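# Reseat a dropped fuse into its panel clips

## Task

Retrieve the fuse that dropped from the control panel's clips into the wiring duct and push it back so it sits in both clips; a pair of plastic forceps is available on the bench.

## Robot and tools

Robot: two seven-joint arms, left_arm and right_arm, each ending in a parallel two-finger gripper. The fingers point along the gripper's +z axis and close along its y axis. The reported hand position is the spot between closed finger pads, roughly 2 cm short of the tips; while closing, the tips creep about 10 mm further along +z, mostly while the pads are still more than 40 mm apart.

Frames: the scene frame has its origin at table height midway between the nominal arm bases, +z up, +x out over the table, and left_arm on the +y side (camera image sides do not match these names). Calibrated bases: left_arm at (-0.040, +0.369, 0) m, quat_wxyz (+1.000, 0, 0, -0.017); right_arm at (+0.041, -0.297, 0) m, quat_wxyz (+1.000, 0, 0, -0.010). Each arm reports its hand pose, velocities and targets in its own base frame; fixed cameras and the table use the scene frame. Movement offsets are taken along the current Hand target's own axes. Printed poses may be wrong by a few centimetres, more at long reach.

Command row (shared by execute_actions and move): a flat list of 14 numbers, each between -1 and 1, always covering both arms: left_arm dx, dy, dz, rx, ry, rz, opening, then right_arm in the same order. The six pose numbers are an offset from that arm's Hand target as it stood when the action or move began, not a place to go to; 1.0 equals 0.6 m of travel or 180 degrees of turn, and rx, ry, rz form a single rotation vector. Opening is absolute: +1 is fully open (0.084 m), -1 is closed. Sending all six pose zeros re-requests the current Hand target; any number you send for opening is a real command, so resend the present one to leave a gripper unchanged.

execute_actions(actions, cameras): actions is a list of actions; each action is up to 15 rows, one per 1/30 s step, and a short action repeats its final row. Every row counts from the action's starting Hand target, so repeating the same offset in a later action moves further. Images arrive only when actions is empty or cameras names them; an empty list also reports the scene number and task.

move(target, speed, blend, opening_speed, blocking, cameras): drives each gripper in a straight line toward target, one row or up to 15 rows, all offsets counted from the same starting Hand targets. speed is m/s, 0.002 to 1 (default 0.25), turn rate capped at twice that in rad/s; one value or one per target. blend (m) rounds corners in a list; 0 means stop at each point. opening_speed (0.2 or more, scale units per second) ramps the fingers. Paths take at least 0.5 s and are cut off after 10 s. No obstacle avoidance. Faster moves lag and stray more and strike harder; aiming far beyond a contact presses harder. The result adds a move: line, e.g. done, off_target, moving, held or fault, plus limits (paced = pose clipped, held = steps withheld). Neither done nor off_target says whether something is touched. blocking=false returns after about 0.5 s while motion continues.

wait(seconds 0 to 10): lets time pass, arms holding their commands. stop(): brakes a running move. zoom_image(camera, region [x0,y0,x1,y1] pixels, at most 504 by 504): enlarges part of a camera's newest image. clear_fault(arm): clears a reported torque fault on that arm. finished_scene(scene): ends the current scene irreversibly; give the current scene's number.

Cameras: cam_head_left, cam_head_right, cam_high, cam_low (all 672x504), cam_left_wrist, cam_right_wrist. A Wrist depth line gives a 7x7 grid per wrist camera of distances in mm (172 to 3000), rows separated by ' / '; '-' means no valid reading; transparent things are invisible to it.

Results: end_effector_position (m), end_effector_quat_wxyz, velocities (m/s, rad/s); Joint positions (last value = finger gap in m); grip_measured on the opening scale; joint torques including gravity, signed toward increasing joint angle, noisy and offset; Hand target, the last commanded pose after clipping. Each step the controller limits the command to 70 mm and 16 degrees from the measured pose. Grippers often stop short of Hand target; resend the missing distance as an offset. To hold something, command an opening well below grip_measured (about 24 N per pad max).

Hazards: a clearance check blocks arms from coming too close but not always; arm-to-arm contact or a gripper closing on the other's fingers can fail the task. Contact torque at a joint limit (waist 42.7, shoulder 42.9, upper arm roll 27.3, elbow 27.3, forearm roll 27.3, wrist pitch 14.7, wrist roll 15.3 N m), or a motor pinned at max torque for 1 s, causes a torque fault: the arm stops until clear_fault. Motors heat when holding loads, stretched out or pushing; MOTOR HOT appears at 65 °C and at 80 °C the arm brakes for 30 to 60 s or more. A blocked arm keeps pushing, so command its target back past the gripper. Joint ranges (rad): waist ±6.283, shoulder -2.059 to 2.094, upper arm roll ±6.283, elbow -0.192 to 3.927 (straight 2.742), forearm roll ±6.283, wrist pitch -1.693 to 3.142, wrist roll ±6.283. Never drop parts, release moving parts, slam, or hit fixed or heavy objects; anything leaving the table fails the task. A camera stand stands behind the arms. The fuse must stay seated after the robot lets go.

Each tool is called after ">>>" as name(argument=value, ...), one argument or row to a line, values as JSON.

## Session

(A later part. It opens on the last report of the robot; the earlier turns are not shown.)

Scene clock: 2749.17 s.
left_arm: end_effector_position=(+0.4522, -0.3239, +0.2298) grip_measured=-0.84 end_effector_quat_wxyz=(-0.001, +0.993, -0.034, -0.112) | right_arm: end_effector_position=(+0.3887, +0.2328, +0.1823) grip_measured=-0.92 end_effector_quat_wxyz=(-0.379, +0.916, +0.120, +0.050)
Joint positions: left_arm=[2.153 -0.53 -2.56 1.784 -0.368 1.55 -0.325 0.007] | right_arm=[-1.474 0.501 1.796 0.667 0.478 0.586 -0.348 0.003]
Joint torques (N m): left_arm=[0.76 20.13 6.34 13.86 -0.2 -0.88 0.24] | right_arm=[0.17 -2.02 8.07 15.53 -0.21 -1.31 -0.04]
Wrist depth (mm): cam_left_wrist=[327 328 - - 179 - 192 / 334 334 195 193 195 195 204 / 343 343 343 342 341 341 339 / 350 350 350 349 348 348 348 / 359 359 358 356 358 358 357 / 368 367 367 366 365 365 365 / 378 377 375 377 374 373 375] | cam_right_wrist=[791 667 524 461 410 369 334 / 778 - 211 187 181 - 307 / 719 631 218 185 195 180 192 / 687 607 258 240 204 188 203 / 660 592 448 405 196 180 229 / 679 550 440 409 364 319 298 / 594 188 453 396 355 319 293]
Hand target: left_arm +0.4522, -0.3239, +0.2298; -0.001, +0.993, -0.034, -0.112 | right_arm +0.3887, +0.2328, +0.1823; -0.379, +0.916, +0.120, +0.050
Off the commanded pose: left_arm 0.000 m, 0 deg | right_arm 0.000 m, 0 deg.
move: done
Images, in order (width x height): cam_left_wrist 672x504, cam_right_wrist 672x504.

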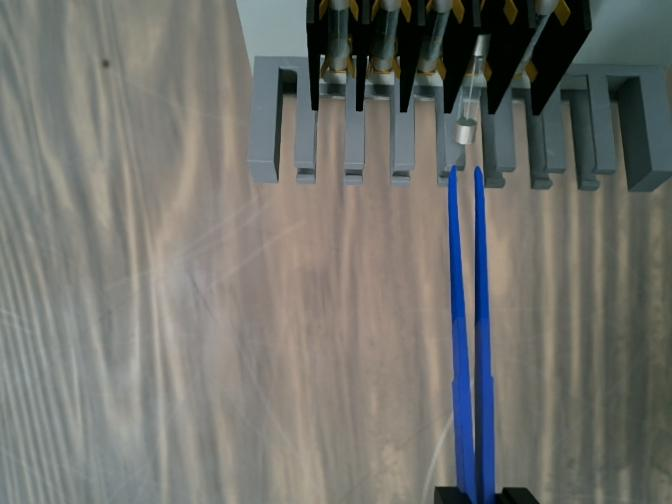

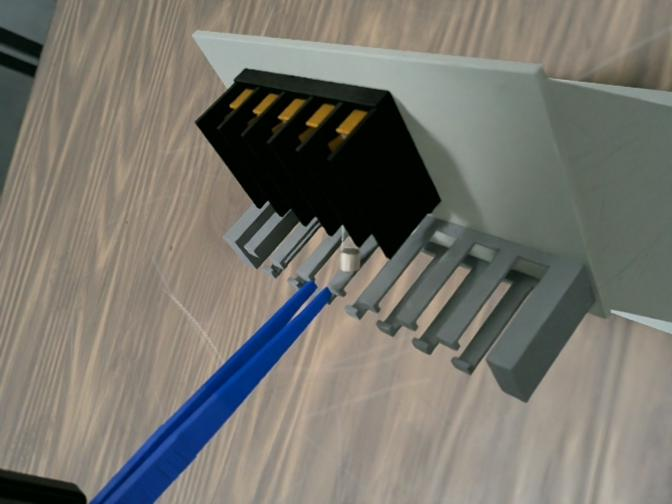

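>>> move(
  target=[0.0093,0.0015,-0.0027,0,0,0,-0.822, 0,0,0,0,0,0,-0.9],
  speed=0.03,
  opening_speed=0.2,
  cameras=["cam_left_wrist","cam_right_wrist"],
)

>>> zoom_image(
  camera="cam_left_wrist",
  region=[400, 90, 540, 210],
)

>>> zoom_image(
  camera="cam_right_wrist",
  region=[280, 200, 420, 320],
)

Scene clock: 2775.80 s.
left_arm: end_effector_position=(+0.4579, -0.3252, +0.2301) grip_measured=-0.84 end_effector_quat_wxyz=(-0.001, +0.993, -0.034, -0.112) | right_arm: end_effector_position=(+0.3887, +0.2328, +0.1823) grip_measured=-0.92 end_effector_quat_wxyz=(-0.379, +0.916, +0.120, +0.050)
Joint positions: left_arm=[2.169 -0.553 -2.563 1.819 -0.376 1.564 -0.321 0.007] | right_arm=[-1.474 0.501 1.796 0.667 0.478 0.586 -0.348 0.003]
Joint torques (N m): left_arm=[0.41 20.78 6.27 13.68 -0.52 -0.86 0.31] | right_arm=[-0.1 -1.59 8.32 15.62 -0.33 -1.36 0.11]
Wrist depth (mm): cam_left_wrist=[328 328 - - 176 - 184 / 334 334 - 183 199 216 201 / 343 343 344 207 342 341 336 / 351 350 349 349 349 349 348 / 360 360 359 356 358 357 355 / 368 368 367 366 367 366 365 / 378 379 375 377 374 374 375] | cam_right_wrist=[792 665 524 460 411 369 334 / 779 - 211 187 181 - 308 / 719 631 218 185 195 179 192 / 688 608 259 215 204 188 203 / 662 592 490 405 196 180 228 / 679 545 441 409 364 319 298 / 602 186 454 396 356 319 293]
Hand target: left_arm +0.4579, -0.3252, +0.2301; -0.001, +0.993, -0.034, -0.112 | right_arm +0.3887, +0.2328, +0.1823; -0.379, +0.916, +0.120, +0.050
Off the commanded pose: left_arm 0.000 m, 0 deg | right_arm 0.000 m, 0 deg.
move: done
Images, in order (width x height): cam_left_wrist 672x504, cam_right_wrist 672x504.

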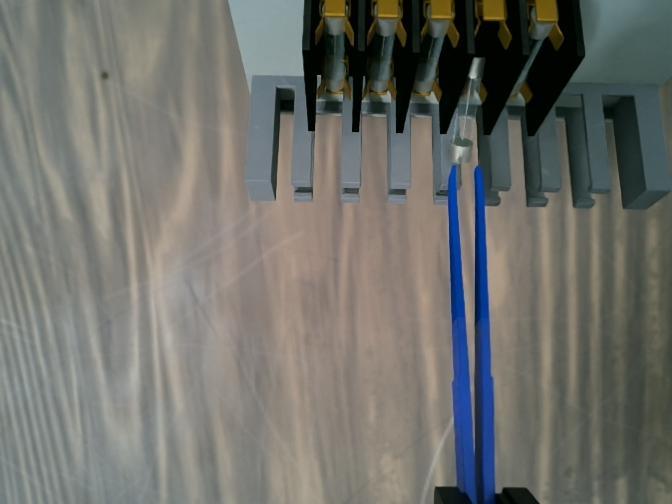

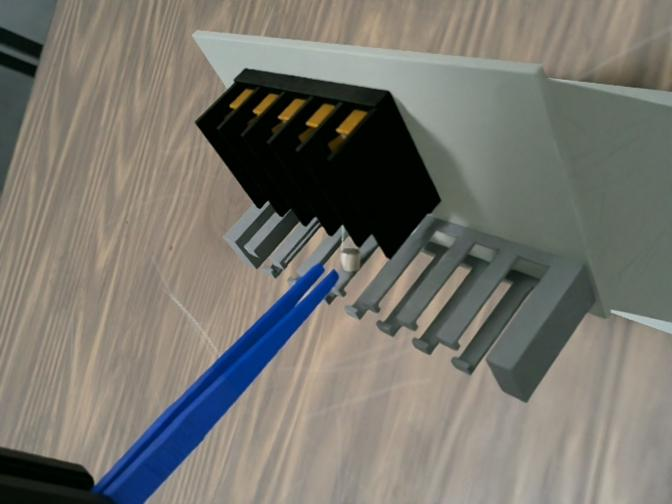

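Scaled by 3.600 from the camera's 672x504 image, which has a finer 960x720 frame.

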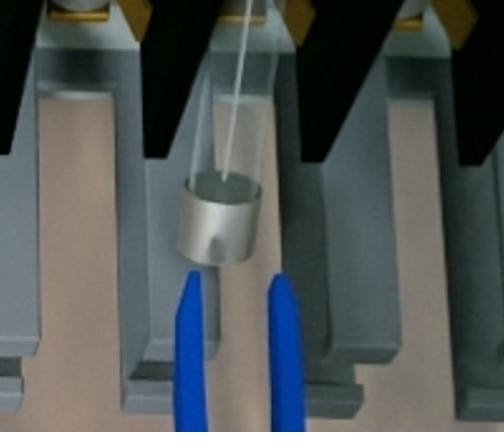

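Scaled by 3.600 from the camera's 672x504 image, which has a finer 960x720 frame.

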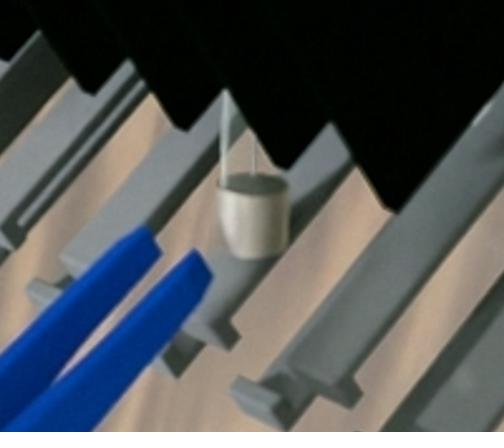

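>>> move(
  target=[0.0113,-0.0008,0.003,0,0,0,-0.8165, 0,0,0,0,0,0,-0.9],
  speed=0.02,
  opening_speed=0.2,
  cameras=["cam_left_wrist","cam_right_wrist"],
)

>>> zoom_image(
  camera="cam_left_wrist",
  region=[400, 90, 540, 210],
)

>>> zoom_image(
  camera="cam_right_wrist",
  region=[280, 200, 420, 320],
)

Scene clock: 2795.53 s.
left_arm: end_effector_position=(+0.4641, -0.3252, +0.2268) grip_measured=-0.84 end_effector_quat_wxyz=(-0.001, +0.993, -0.034, -0.112) | right_arm: end_effector_position=(+0.3887, +0.2328, +0.1823) grip_measured=-0.92 end_effector_quat_wxyz=(-0.379, +0.916, +0.120, +0.050)
Joint positions: left_arm=[2.185 -0.576 -2.567 1.845 -0.384 1.569 -0.314 0.007] | right_arm=[-1.474 0.501 1.796 0.667 0.478 0.586 -0.348 0.003]
Joint torques (N m): left_arm=[0.29 21 6.36 13.98 -0.43 -0.97 0.13] | right_arm=[-0.07 -1.67 8.39 15.66 -0.28 -1.31 0.03]
Wrist depth (mm): cam_left_wrist=[324 - - - - - 182 / 331 331 - 176 183 199 199 / 340 339 194 193 193 191 201 / 347 346 347 346 346 344 345 / 356 356 356 355 354 354 352 / 364 363 363 363 362 362 362 / 375 374 371 374 370 370 372] | cam_right_wrist=[792 665 522 459 410 369 334 / 778 - 211 187 181 - 308 / 721 630 218 185 195 180 192 / 688 606 259 215 204 188 203 / 671 - 449 404 196 180 229 / 617 543 445 409 364 319 298 / - 493 454 396 356 319 293]
Hand target: left_arm +0.4641, -0.3252, +0.2268; -0.001, +0.993, -0.034, -0.112 | right_arm +0.3887, +0.2328, +0.1823; -0.379, +0.916, +0.120, +0.050
Off the commanded pose: left_arm 0.000 m, 0 deg | right_arm 0.000 m, 0 deg.
move: done
Images, in order (width x height): cam_left_wrist 672x504, cam_right_wrist 672x504.

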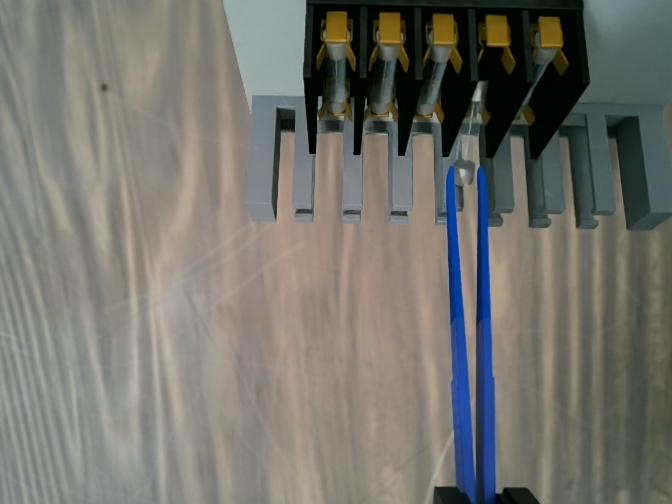

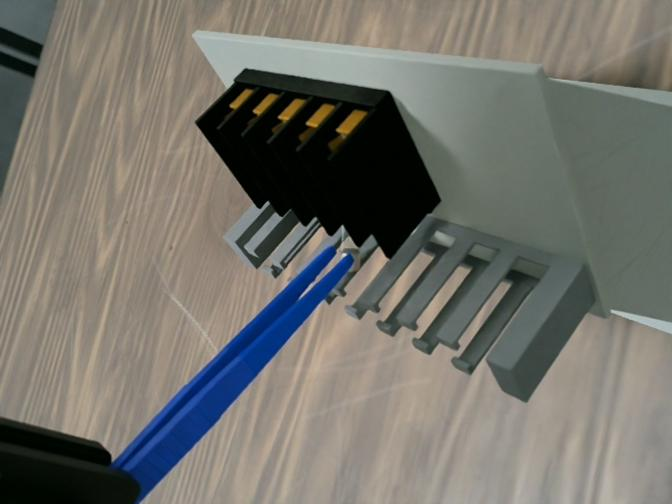

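Scaled by 3.600 from the camera's 672x504 image, which has a finer 960x720 frame.

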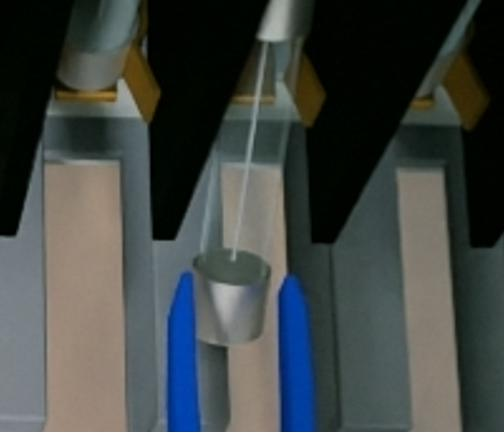

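Scaled by 3.600 from the camera's 672x504 image, which has a finer 960x720 frame.

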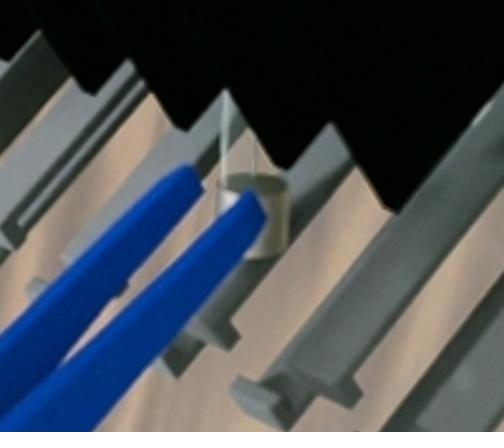

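>>> move(
  target=[0.0105,0,0.0028,0,0,0,-0.8165, 0,0,0,0,0,0,-0.9],
  speed=0.02,
  opening_speed=0.2,
  cameras=["cam_left_wrist","cam_right_wrist"],
)

>>> zoom_image(
  camera="cam_left_wrist",
  region=[400, 90, 540, 210],
)

>>> zoom_image(
  camera="cam_right_wrist",
  region=[280, 200, 420, 320],
)

Scene clock: 2802.30 s.
left_arm: end_effector_position=(+0.4698, -0.3256, +0.2238) grip_measured=-0.84 end_effector_quat_wxyz=(-0.001, +0.993, -0.034, -0.112) | right_arm: end_effector_position=(+0.3887, +0.2328, +0.1823) grip_measured=-0.92 end_effector_quat_wxyz=(-0.379, +0.916, +0.120, +0.050)
Joint positions: left_arm=[2.2 -0.599 -2.57 1.871 -0.391 1.574 -0.308 0.007] | right_arm=[-1.474 0.501 1.796 0.667 0.478 0.586 -0.348 0.003]
Joint torques (N m): left_arm=[0.4 21.03 6.4 13.45 -0.48 -0.98 0.26] | right_arm=[-0.08 -1.79 8.25 15.6 -0.29 -1.34 0.12]
Wrist depth (mm): cam_left_wrist=[322 - - - - - - / 328 328 - - - - 191 / 336 337 193 191 193 191 201 / 344 344 343 343 342 342 341 / 353 352 353 352 352 351 348 / 362 361 360 359 360 359 359 / 371 371 368 370 367 368 369] | cam_right_wrist=[790 665 523 459 411 368 334 / 777 - 211 187 181 - 307 / 717 630 218 185 195 179 192 / 687 607 258 215 204 188 203 / 669 - 206 417 196 180 229 / 679 525 444 409 365 319 298 / - 497 453 395 356 319 293]
Hand target: left_arm +0.4699, -0.3256, +0.2238; -0.001, +0.993, -0.034, -0.112 | right_arm +0.3887, +0.2328, +0.1823; -0.379, +0.916, +0.120, +0.050
Off the commanded pose: left_arm 0.000 m, 0 deg | right_arm 0.000 m, 0 deg.
move: done
Images, in order (width x height): cam_left_wrist 672x504, cam_right_wrist 672x504.

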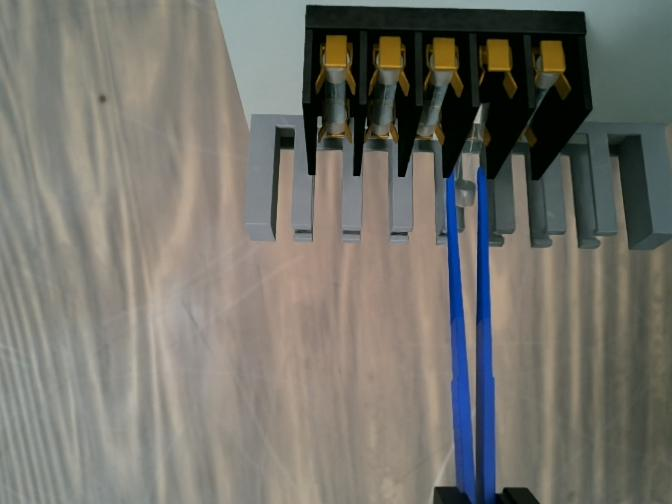

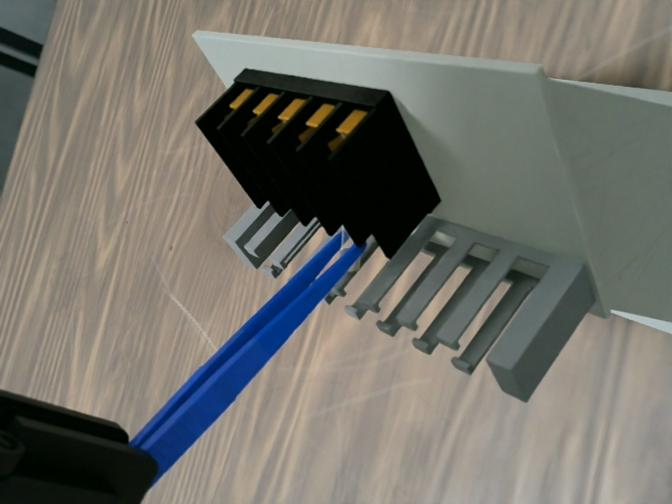

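Scaled by 3.600 from the camera's 672x504 image, which has a finer 960x720 frame.

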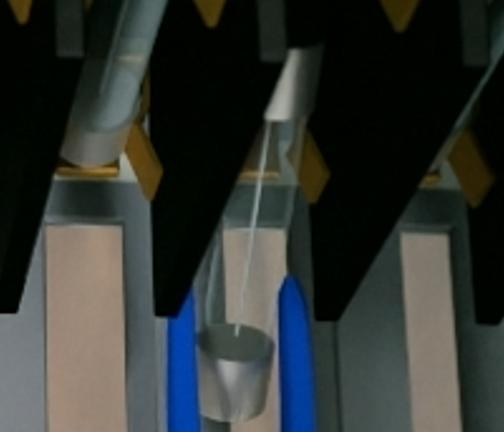

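Scaled by 3.600 from the camera's 672x504 image, which has a finer 960x720 frame.

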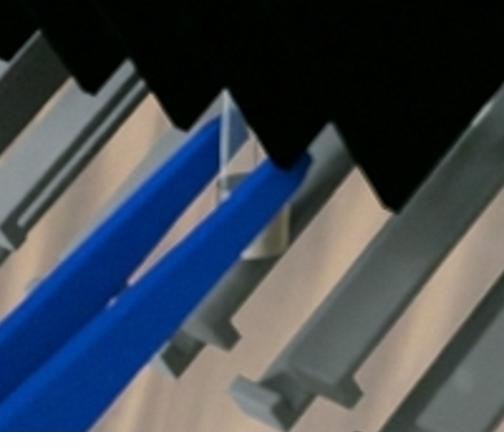

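>>> move(
  target=[0,0,0,0,0,0,-0.87, 0,0,0,0,0,0,-0.9],
  speed=0.02,
  opening_speed=0.2,
  cameras=["cam_left_wrist","cam_right_wrist"],
)

>>> zoom_image(
  camera="cam_left_wrist",
  region=[400, 90, 540, 210],
)

>>> zoom_image(
  camera="cam_right_wrist",
  region=[280, 200, 420, 320],
)

Scene clock: 2814.23 s.
left_arm: end_effector_position=(+0.4698, -0.3256, +0.2238) grip_measured=-0.88 end_effector_quat_wxyz=(-0.001, +0.993, -0.034, -0.112) | right_arm: end_effector_position=(+0.3887, +0.2328, +0.1823) grip_measured=-0.92 end_effector_quat_wxyz=(-0.379, +0.916, +0.120, +0.050)
Joint positions: left_arm=[2.2 -0.599 -2.57 1.871 -0.391 1.574 -0.308 0.005] | right_arm=[-1.474 0.501 1.796 0.667 0.478 0.586 -0.348 0.003]
Joint torques (N m): left_arm=[0.71 21.48 6.89 13.61 -0.25 -0.88 0.11] | right_arm=[0.27 -2.11 8.13 15.52 -0.16 -1.33 0.07]
Wrist depth (mm): cam_left_wrist=[322 - - - - - - / 328 328 - - - - 191 / 337 337 193 191 193 191 201 / 344 344 343 343 342 342 342 / 354 354 353 351 351 351 349 / 361 360 361 359 358 359 359 / 371 370 368 370 367 366 368] | cam_right_wrist=[792 665 522 460 411 368 334 / 778 - 211 187 181 - 307 / 720 631 218 185 194 180 192 / 689 608 258 224 204 188 203 / 667 556 448 417 196 180 228 / 680 524 449 408 364 319 299 / - 499 453 395 356 319 293]
Hand target: left_arm +0.4699, -0.3256, +0.2238; -0.001, +0.993, -0.034, -0.112 | right_arm +0.3887, +0.2328, +0.1823; -0.379, +0.916, +0.120, +0.050
Off the commanded pose: left_arm 0.000 m, 0 deg | right_arm 0.000 m, 0 deg.
move: done
Images, in order (width x height): cam_left_wrist 672x504, cam_right_wrist 672x504.

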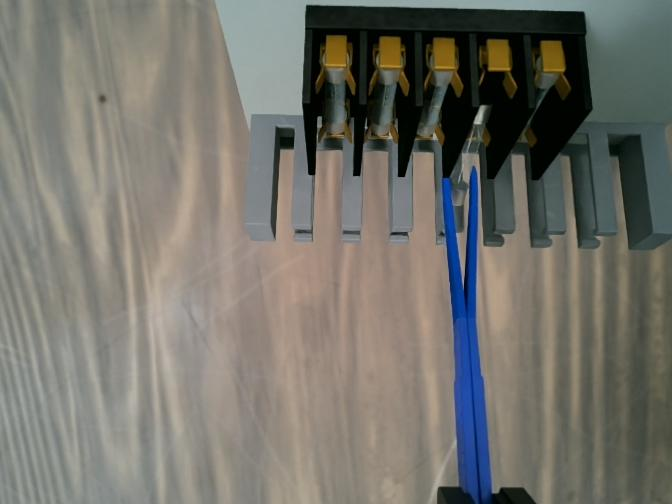

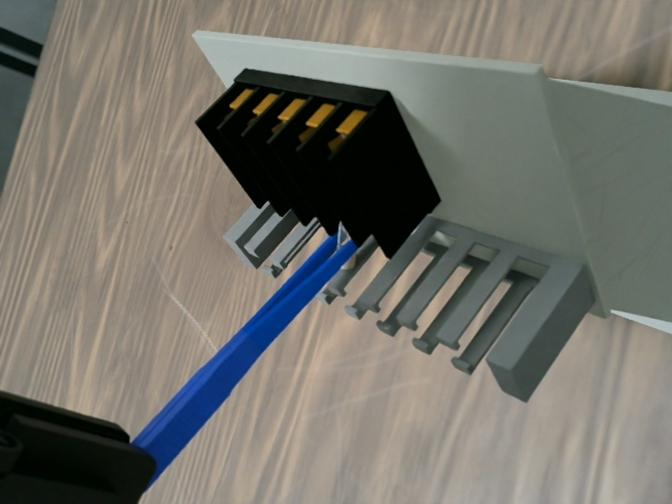

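Scaled by 3.600 from the camera's 672x504 image, which has a finer 960x720 frame.

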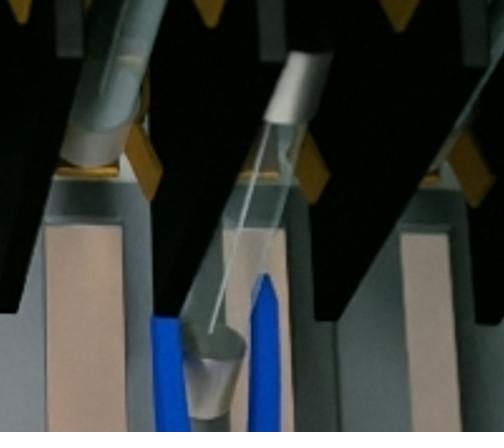

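Scaled by 3.600 from the camera's 672x504 image, which has a finer 960x720 frame.

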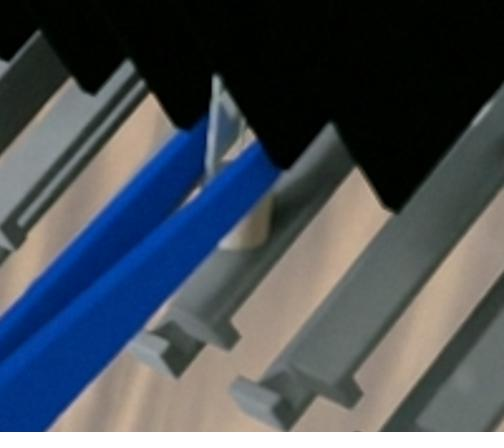

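>>> move(
  target=[
    [0,0,0,0,0,0,-0.9, 0,0,0,0,0,0,-0.9],
    [-0.0081,0.0018,-0.0022,0,0,0,-0.9, 0,0,0,0,0,0,-0.9],
  ],
  speed=0.02,
  opening_speed=0.3,
  cameras=["cam_left_wrist","cam_right_wrist"],
)

>>> zoom_image(
  camera="cam_left_wrist",
  region=[400, 90, 540, 210],
)

>>> zoom_image(
  camera="cam_right_wrist",
  region=[280, 200, 420, 320],
)

Scene clock: 2821.60 s.
left_arm: end_effector_position=(+0.4654, -0.3264, +0.2261) grip_measured=-0.89 end_effector_quat_wxyz=(-0.001, +0.993, -0.034, -0.112) | right_arm: end_effector_position=(+0.3887, +0.2328, +0.1823) grip_measured=-0.92 end_effector_quat_wxyz=(-0.379, +0.916, +0.120, +0.050)
Joint positions: left_arm=[2.188 -0.583 -2.568 1.855 -0.386 1.571 -0.314 0.005] | right_arm=[-1.474 0.501 1.796 0.667 0.478 0.586 -0.348 0.003]
Joint torques (N m): left_arm=[0 21.53 6.92 13.44 -0.03 -1.13 0.05] | right_arm=[0.14 -1.87 8.22 15.46 -0.06 -1.35 0.08]
Wrist depth (mm): cam_left_wrist=[324 - - - - - - / 330 330 - - - 214 199 / 338 339 193 209 336 335 199 / 347 346 346 346 345 344 344 / 355 355 355 355 354 354 351 / 364 363 363 362 362 360 361 / 375 373 369 371 370 369 371] | cam_right_wrist=[792 666 523 462 411 369 334 / 782 - 211 187 181 - 308 / 718 630 218 185 194 180 192 / 689 607 258 217 204 188 203 / 669 556 467 416 196 180 228 / 680 544 443 409 363 318 298 / - 493 454 395 356 319 293]
Hand target: left_arm +0.4653, -0.3264, +0.2262; -0.001, +0.993, -0.034, -0.112 | right_arm +0.3887, +0.2328, +0.1823; -0.379, +0.916, +0.120, +0.050
Off the commanded pose: left_arm 0.000 m, 0 deg | right_arm 0.000 m, 0 deg.
move: done
Images, in order (width x height): cam_left_wrist 672x504, cam_right_wrist 672x504.

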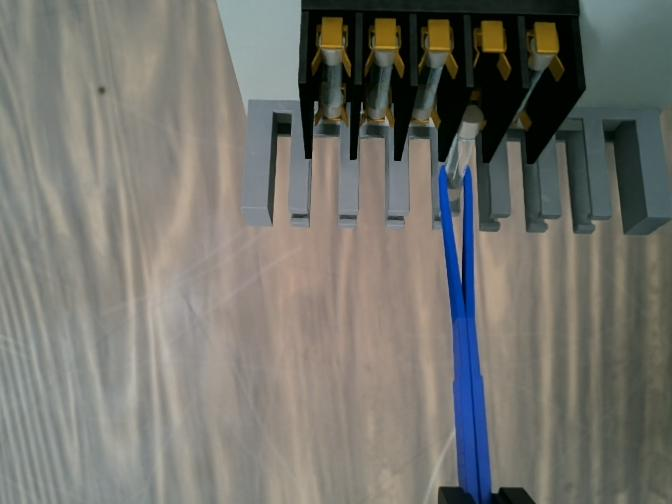

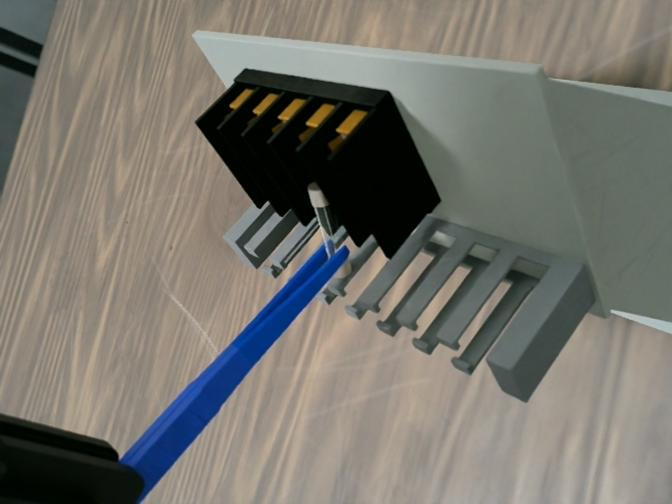

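Scaled by 3.600 from the camera's 672x504 image, which has a finer 960x720 frame.

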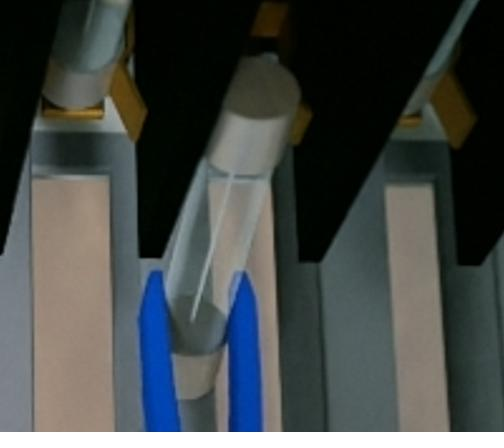

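Scaled by 3.600 from the camera's 672x504 image, which has a finer 960x720 frame.

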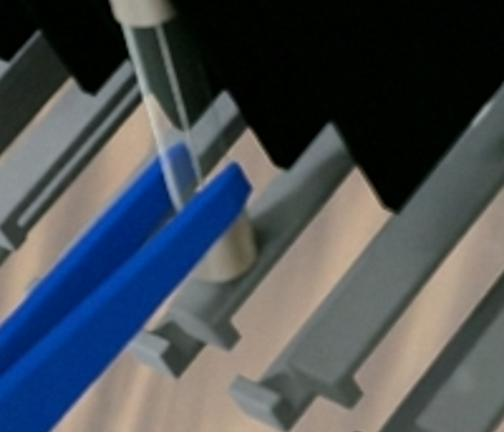

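>>> move(
  target=[
    [-0.0193,0,-0.0052,0,0,0,-0.9, 0,0,0,0,0,0,-0.9],
    [-0.0154,0.004,-0.0197,0,0,0,-0.9, 0,0,0,0,0,0,-0.9],
  ],
  speed=0.03,
  cameras=["cam_left_wrist","cam_right_wrist"],
)

>>> zoom_image(
  camera="cam_left_wrist",
  region=[380, 0, 560, 220],
)

>>> zoom_image(
  camera="cam_right_wrist",
  region=[220, 100, 400, 280],
)

Scene clock: 2848.13 s.
left_arm: end_effector_position=(+0.4588, -0.3282, +0.2397) grip_measured=-0.89 end_effector_quat_wxyz=(-0.001, +0.993, -0.034, -0.112) | right_arm: end_effector_position=(+0.3887, +0.2328, +0.1823) grip_measured=-0.92 end_effector_quat_wxyz=(-0.379, +0.916, +0.120, +0.050)
Joint positions: left_arm=[2.177 -0.562 -2.565 1.862 -0.378 1.596 -0.329 0.005] | right_arm=[-1.474 0.501 1.796 0.667 0.478 0.586 -0.348 0.003]
Joint torques (N m): left_arm=[0.47 20.64 6.09 13.8 -0.54 -0.91 0.03] | right_arm=[0.04 -1.82 8.22 15.59 -0.22 -1.44 0.04]
Wrist depth (mm): cam_left_wrist=[337 337 185 - - 191 190 / 344 343 - 190 207 209 216 / 352 353 354 348 204 205 346 / 360 359 359 359 359 357 358 / 370 369 370 368 367 368 - / 377 377 378 376 376 376 378 / 389 389 385 385 384 384 385] | cam_right_wrist=[791 666 522 461 411 369 334 / 779 - 211 187 181 - 308 / 719 - 212 185 195 179 192 / 689 614 258 229 204 188 203 / 689 556 448 416 196 180 228 / 625 184 457 409 364 319 298 / 636 503 454 396 356 319 293]
Hand target: left_arm +0.4588, -0.3282, +0.2398; -0.001, +0.993, -0.034, -0.112 | right_arm +0.3887, +0.2328, +0.1823; -0.379, +0.916, +0.120, +0.050
Off the commanded pose: left_arm 0.000 m, 0 deg | right_arm 0.000 m, 0 deg.
move: done
Images, in order (width x height): cam_left_wrist 672x504, cam_right_wrist 672x504.

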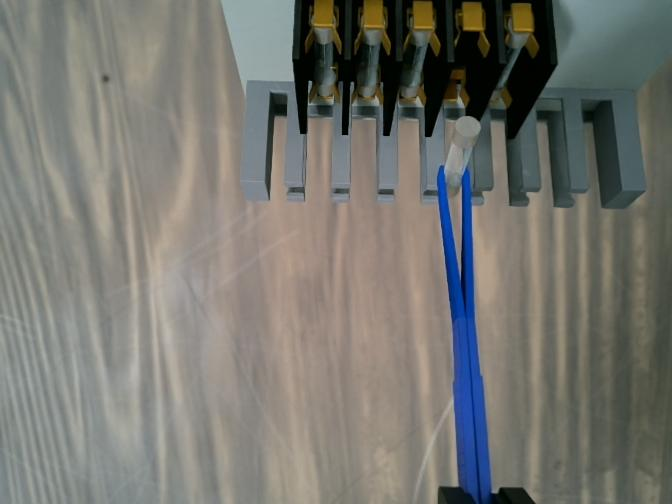

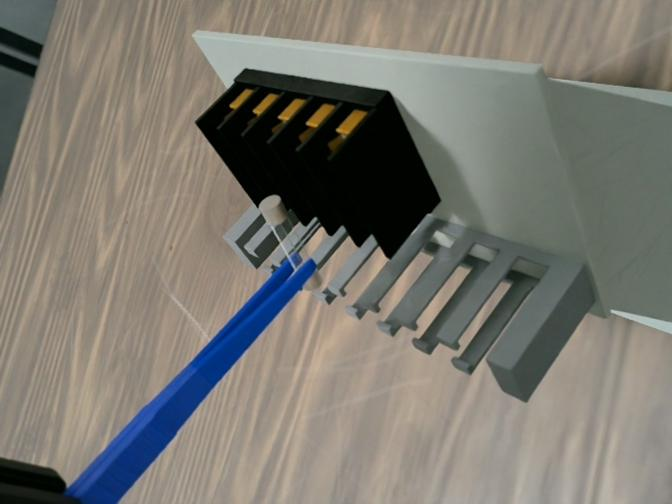

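Scaled by 2.291 from the camera's 672x504 image, which has a finer 960x720 frame.

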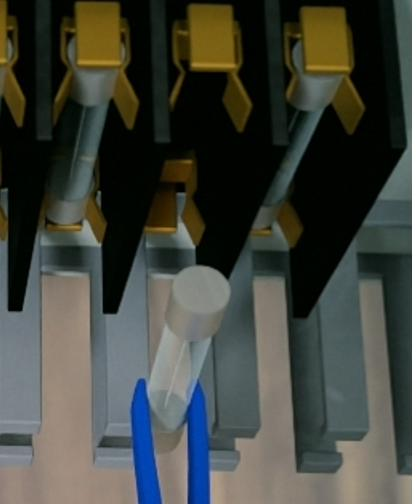

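Scaled by 2.800 from the camera's 672x504 image, which has a finer 960x720 frame.

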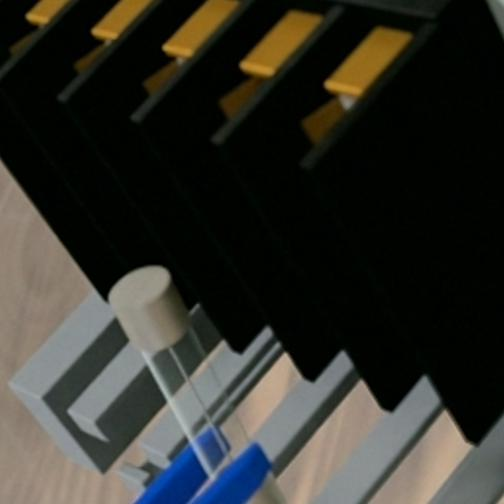

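>>> zoom_image(
  camera="cam_left_wrist",
  region=[400, 0, 550, 110],
)

>>> zoom_image(
  camera="cam_left_wrist",
  region=[420, 90, 520, 200],
)

Scaled by 3.360 from the camera's 672x504 image, which has a finer 960x720 frame.

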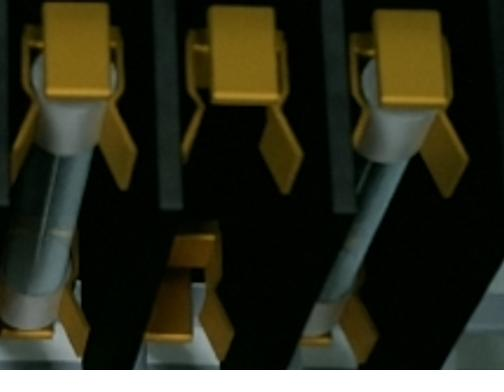

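Scaled by 4.582 from the camera's 672x504 image, which has a finer 960x720 frame.

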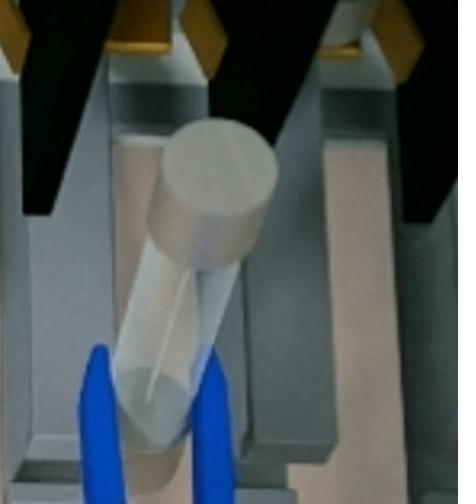

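>>> move(
  target=[0.003,0.0045,-0.0113,0.016,0,0.0043,-0.9, 0,0,0,0,0,0,-0.9],
  speed=0.03,
  cameras=["cam_left_wrist","cam_right_wrist"],
)

>>> zoom_image(
  camera="cam_left_wrist",
  region=[400, 0, 540, 200],
)

>>> zoom_image(
  camera="cam_right_wrist",
  region=[220, 100, 400, 280],
)

Scene clock: 2926.27 s.
left_arm: end_effector_position=(+0.4619, -0.3311, +0.2460) grip_measured=-0.89 end_effector_quat_wxyz=(-0.026, +0.992, -0.044, -0.112) | right_arm: end_effector_position=(+0.3887, +0.2328, +0.1823) grip_measured=-0.92 end_effector_quat_wxyz=(-0.379, +0.916, +0.120, +0.050)
Joint positions: left_arm=[2.187 -0.61 -2.569 1.957 -0.354 1.66 -0.334 0.005] | right_arm=[-1.474 0.501 1.796 0.667 0.478 0.586 -0.348 0.003]
Joint torques (N m): left_arm=[0.27 20.98 6.26 13.74 0.1 -0.88 -0.16] | right_arm=[-0.15 -1.76 8.21 15.56 -0.21 -1.35 0.05]
Wrist depth (mm): cam_left_wrist=[351 351 185 - 173 191 190 / 359 357 - 198 200 213 225 / 367 366 364 224 213 211 346 / 377 374 371 366 364 362 358 / 385 382 379 378 373 370 - / 395 392 389 385 383 379 378 / 405 402 398 394 392 388 384] | cam_right_wrist=[790 666 523 460 411 369 333 / 778 - 211 187 181 - 307 / 732 630 212 185 195 180 192 / 688 - 251 230 204 188 203 / 699 563 467 416 196 180 228 / 650 508 463 409 364 319 299 / 643 521 453 396 356 319 294]
Hand target: left_arm +0.4619, -0.3311, +0.2460; -0.026, +0.992, -0.044, -0.112 | right_arm +0.3887, +0.2328, +0.1823; -0.379, +0.916, +0.120, +0.050
Off the commanded pose: left_arm 0.000 m, 0 deg | right_arm 0.000 m, 0 deg.
move: done
Images, in order (width x height): cam_left_wrist 672x504, cam_right_wrist 672x504.

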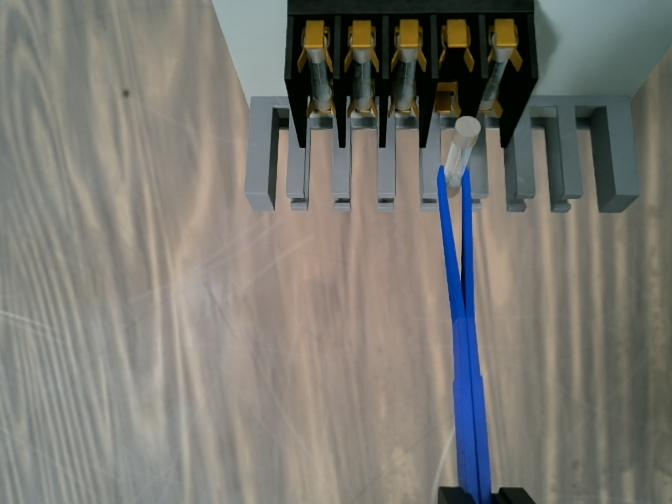

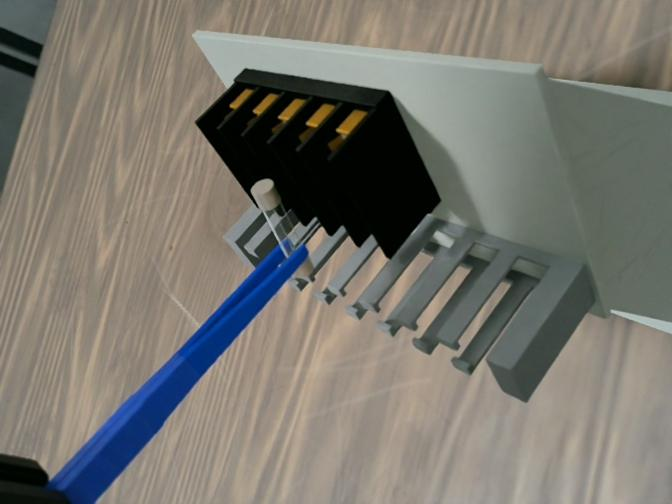

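Scaled by 2.520 from the camera's 672x504 image, which has a finer 960x720 frame.

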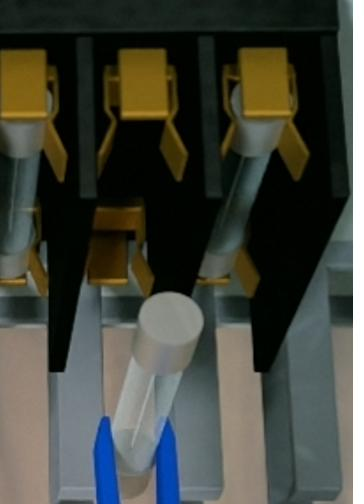

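Scaled by 2.800 from the camera's 672x504 image, which has a finer 960x720 frame.

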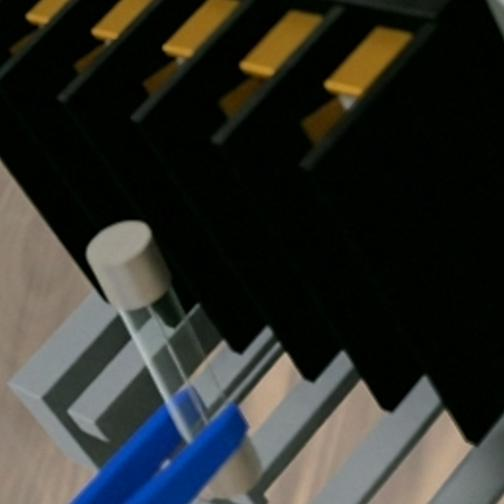

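>>> move(
  target=[0.0322,0.0015,0.0086,-0.007,0,-0.0019,-0.9, 0,0,0,0,0,0,-0.9],
  speed=0.03,
  cameras=["cam_left_wrist","cam_right_wrist"],
)

>>> zoom_image(
  camera="cam_left_wrist",
  region=[400, 60, 540, 200],
)

>>> zoom_image(
  camera="cam_right_wrist",
  region=[240, 100, 400, 260],
)

Scene clock: 2968.63 s.
left_arm: end_effector_position=(+0.4795, -0.3333, +0.2366) grip_measured=-0.89 end_effector_quat_wxyz=(-0.015, +0.993, -0.040, -0.112) | right_arm: end_effector_position=(+0.3887, +0.2328, +0.1823) grip_measured=-0.92 end_effector_quat_wxyz=(-0.379, +0.916, +0.120, +0.050)
Joint positions: left_arm=[2.237 -0.67 -2.581 2.028 -0.391 1.665 -0.322 0.005] | right_arm=[-1.474 0.501 1.796 0.667 0.478 0.586 -0.348 0.003]
Joint torques (N m): left_arm=[0.55 22.25 6.21 13.51 -0.59 -0.96 0.27] | right_arm=[-0.13 -2.08 8.02 15.56 -0.06 -1.36 0.11]
Wrist depth (mm): cam_left_wrist=[338 - - 326 325 323 325 / 346 - 180 - - 186 186 / 354 353 - 185 179 211 339 / 362 362 360 205 357 352 350 / 371 370 367 366 364 363 359 / 381 379 376 374 374 370 - / 392 388 386 383 382 380 381] | cam_right_wrist=[789 665 522 460 411 369 334 / 778 - 211 187 181 - 307 / 719 630 218 185 195 179 192 / 698 577 191 229 204 188 203 / - 562 448 416 196 180 228 / 634 178 462 409 364 319 298 / - 520 453 396 356 319 293]
Hand target: left_arm +0.4795, -0.3333, +0.2366; -0.015, +0.993, -0.040, -0.112 | right_arm +0.3887, +0.2328, +0.1823; -0.379, +0.916, +0.120, +0.050
Off the commanded pose: left_arm 0.000 m, 0 deg | right_arm 0.000 m, 0 deg.
move: done
Images, in order (width x height): cam_left_wrist 672x504, cam_right_wrist 672x504.

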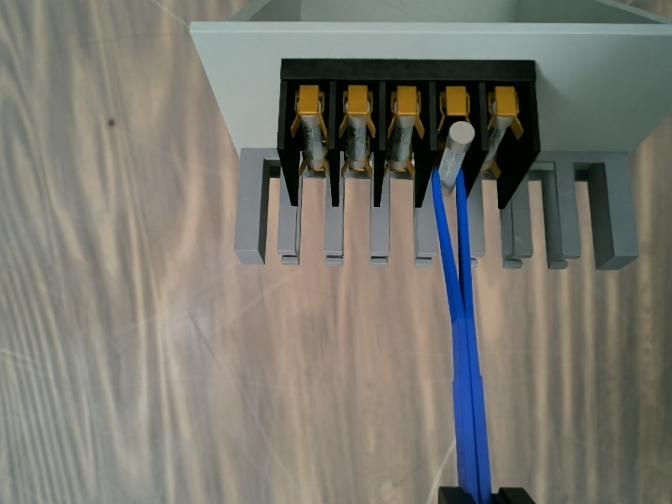

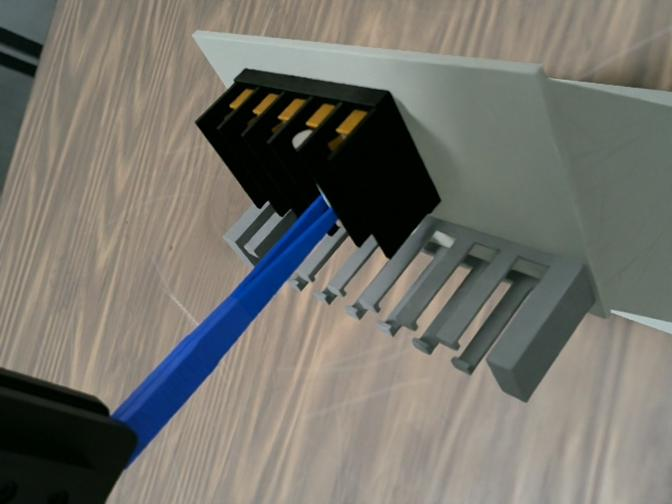

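Scaled by 3.600 from the camera's 672x504 image, which has a finer 960x720 frame.

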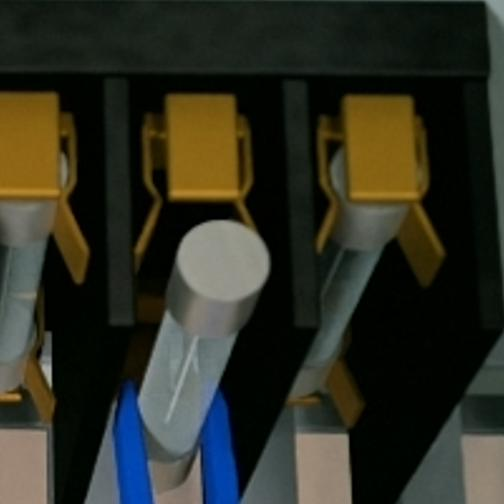

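Scaled by 3.150 from the camera's 672x504 image, which has a finer 960x720 frame.

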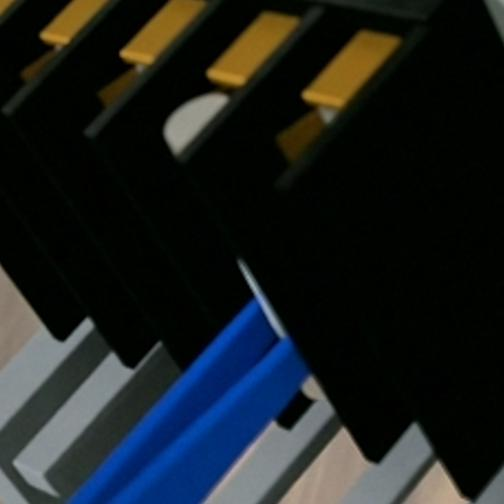

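>>> move(
  target=[0.0056,-0.0003,0.0015,0,0,0,-0.9, 0,0,0,0,0,0,-0.9],
  speed=0.02,
  cameras=["cam_left_wrist","cam_right_wrist"],
)

>>> zoom_image(
  camera="cam_left_wrist",
  region=[400, 60, 540, 200],
)

>>> zoom_image(
  camera="cam_right_wrist",
  region=[260, 90, 380, 210],
)

Scene clock: 3003.23 s.
left_arm: end_effector_position=(+0.4825, -0.3333, +0.2350) grip_measured=-0.89 end_effector_quat_wxyz=(-0.015, +0.993, -0.040, -0.112) | right_arm: end_effector_position=(+0.3887, +0.2328, +0.1823) grip_measured=-0.92 end_effector_quat_wxyz=(-0.379, +0.916, +0.120, +0.050)
Joint positions: left_arm=[2.246 -0.683 -2.583 2.044 -0.394 1.668 -0.32 0.005] | right_arm=[-1.474 0.501 1.796 0.667 0.478 0.586 -0.348 0.003]
Joint torques (N m): left_arm=[0.84 22.24 5.97 13.94 -0.53 -1.03 0.31] | right_arm=[-0.04 -1.84 8.21 15.62 -0.23 -1.29 0.09]
Wrist depth (mm): cam_left_wrist=[335 332 219 324 324 321 323 / 344 - 173 - - 190 189 / 352 351 - 184 - 210 337 / 360 359 206 205 214 348 347 / 369 367 366 364 362 360 359 / 379 377 374 372 371 369 - / 390 387 383 382 379 378 380] | cam_right_wrist=[793 665 523 460 411 369 334 / 778 - 211 187 181 - 307 / 720 629 218 185 195 179 192 / 699 578 192 229 204 189 203 / - 571 188 417 196 180 228 / - 178 463 410 364 319 298 / - 520 453 395 356 320 293]
Hand target: left_arm +0.4825, -0.3333, +0.2350; -0.015, +0.993, -0.040, -0.112 | right_arm +0.3887, +0.2328, +0.1823; -0.379, +0.916, +0.120, +0.050
Off the commanded pose: left_arm 0.000 m, 0 deg | right_arm 0.000 m, 0 deg.
move: done
Images, in order (width x height): cam_left_wrist 672x504, cam_right_wrist 672x504.

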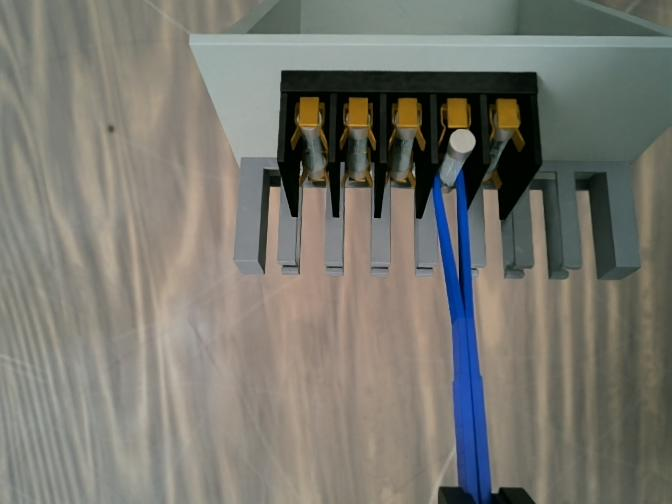

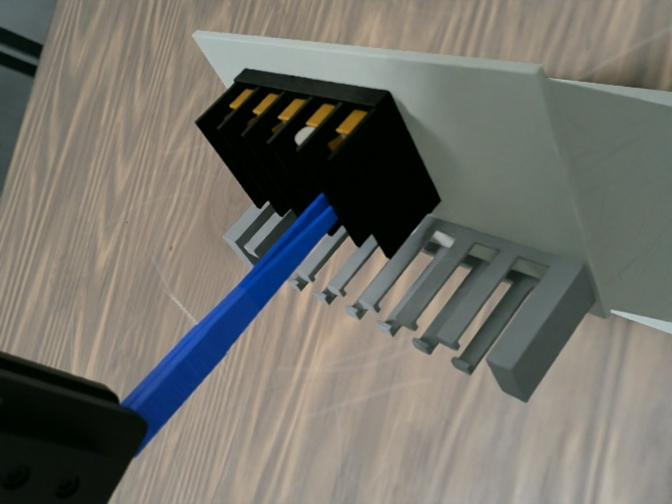

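Scaled by 3.600 from the camera's 672x504 image, which has a finer 960x720 frame.

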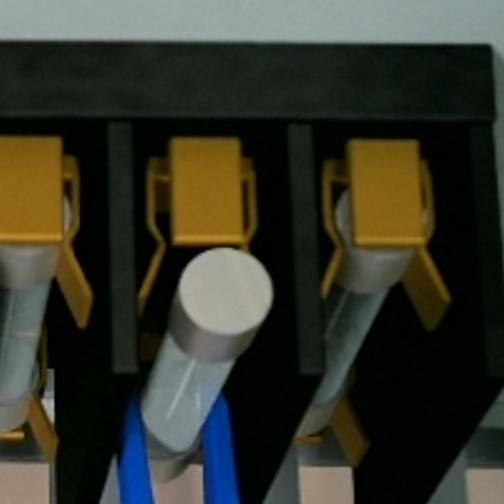

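Scaled by 4.200 from the camera's 672x504 image, which has a finer 960x720 frame.

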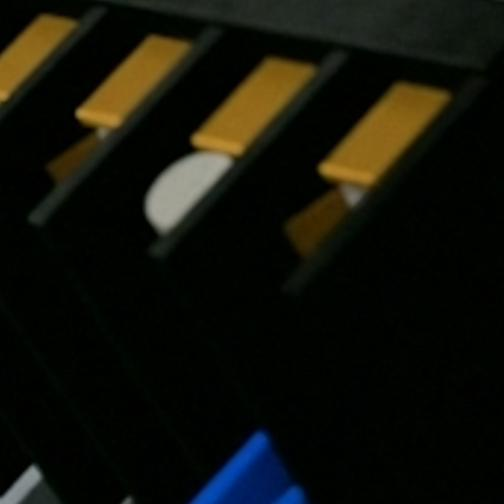

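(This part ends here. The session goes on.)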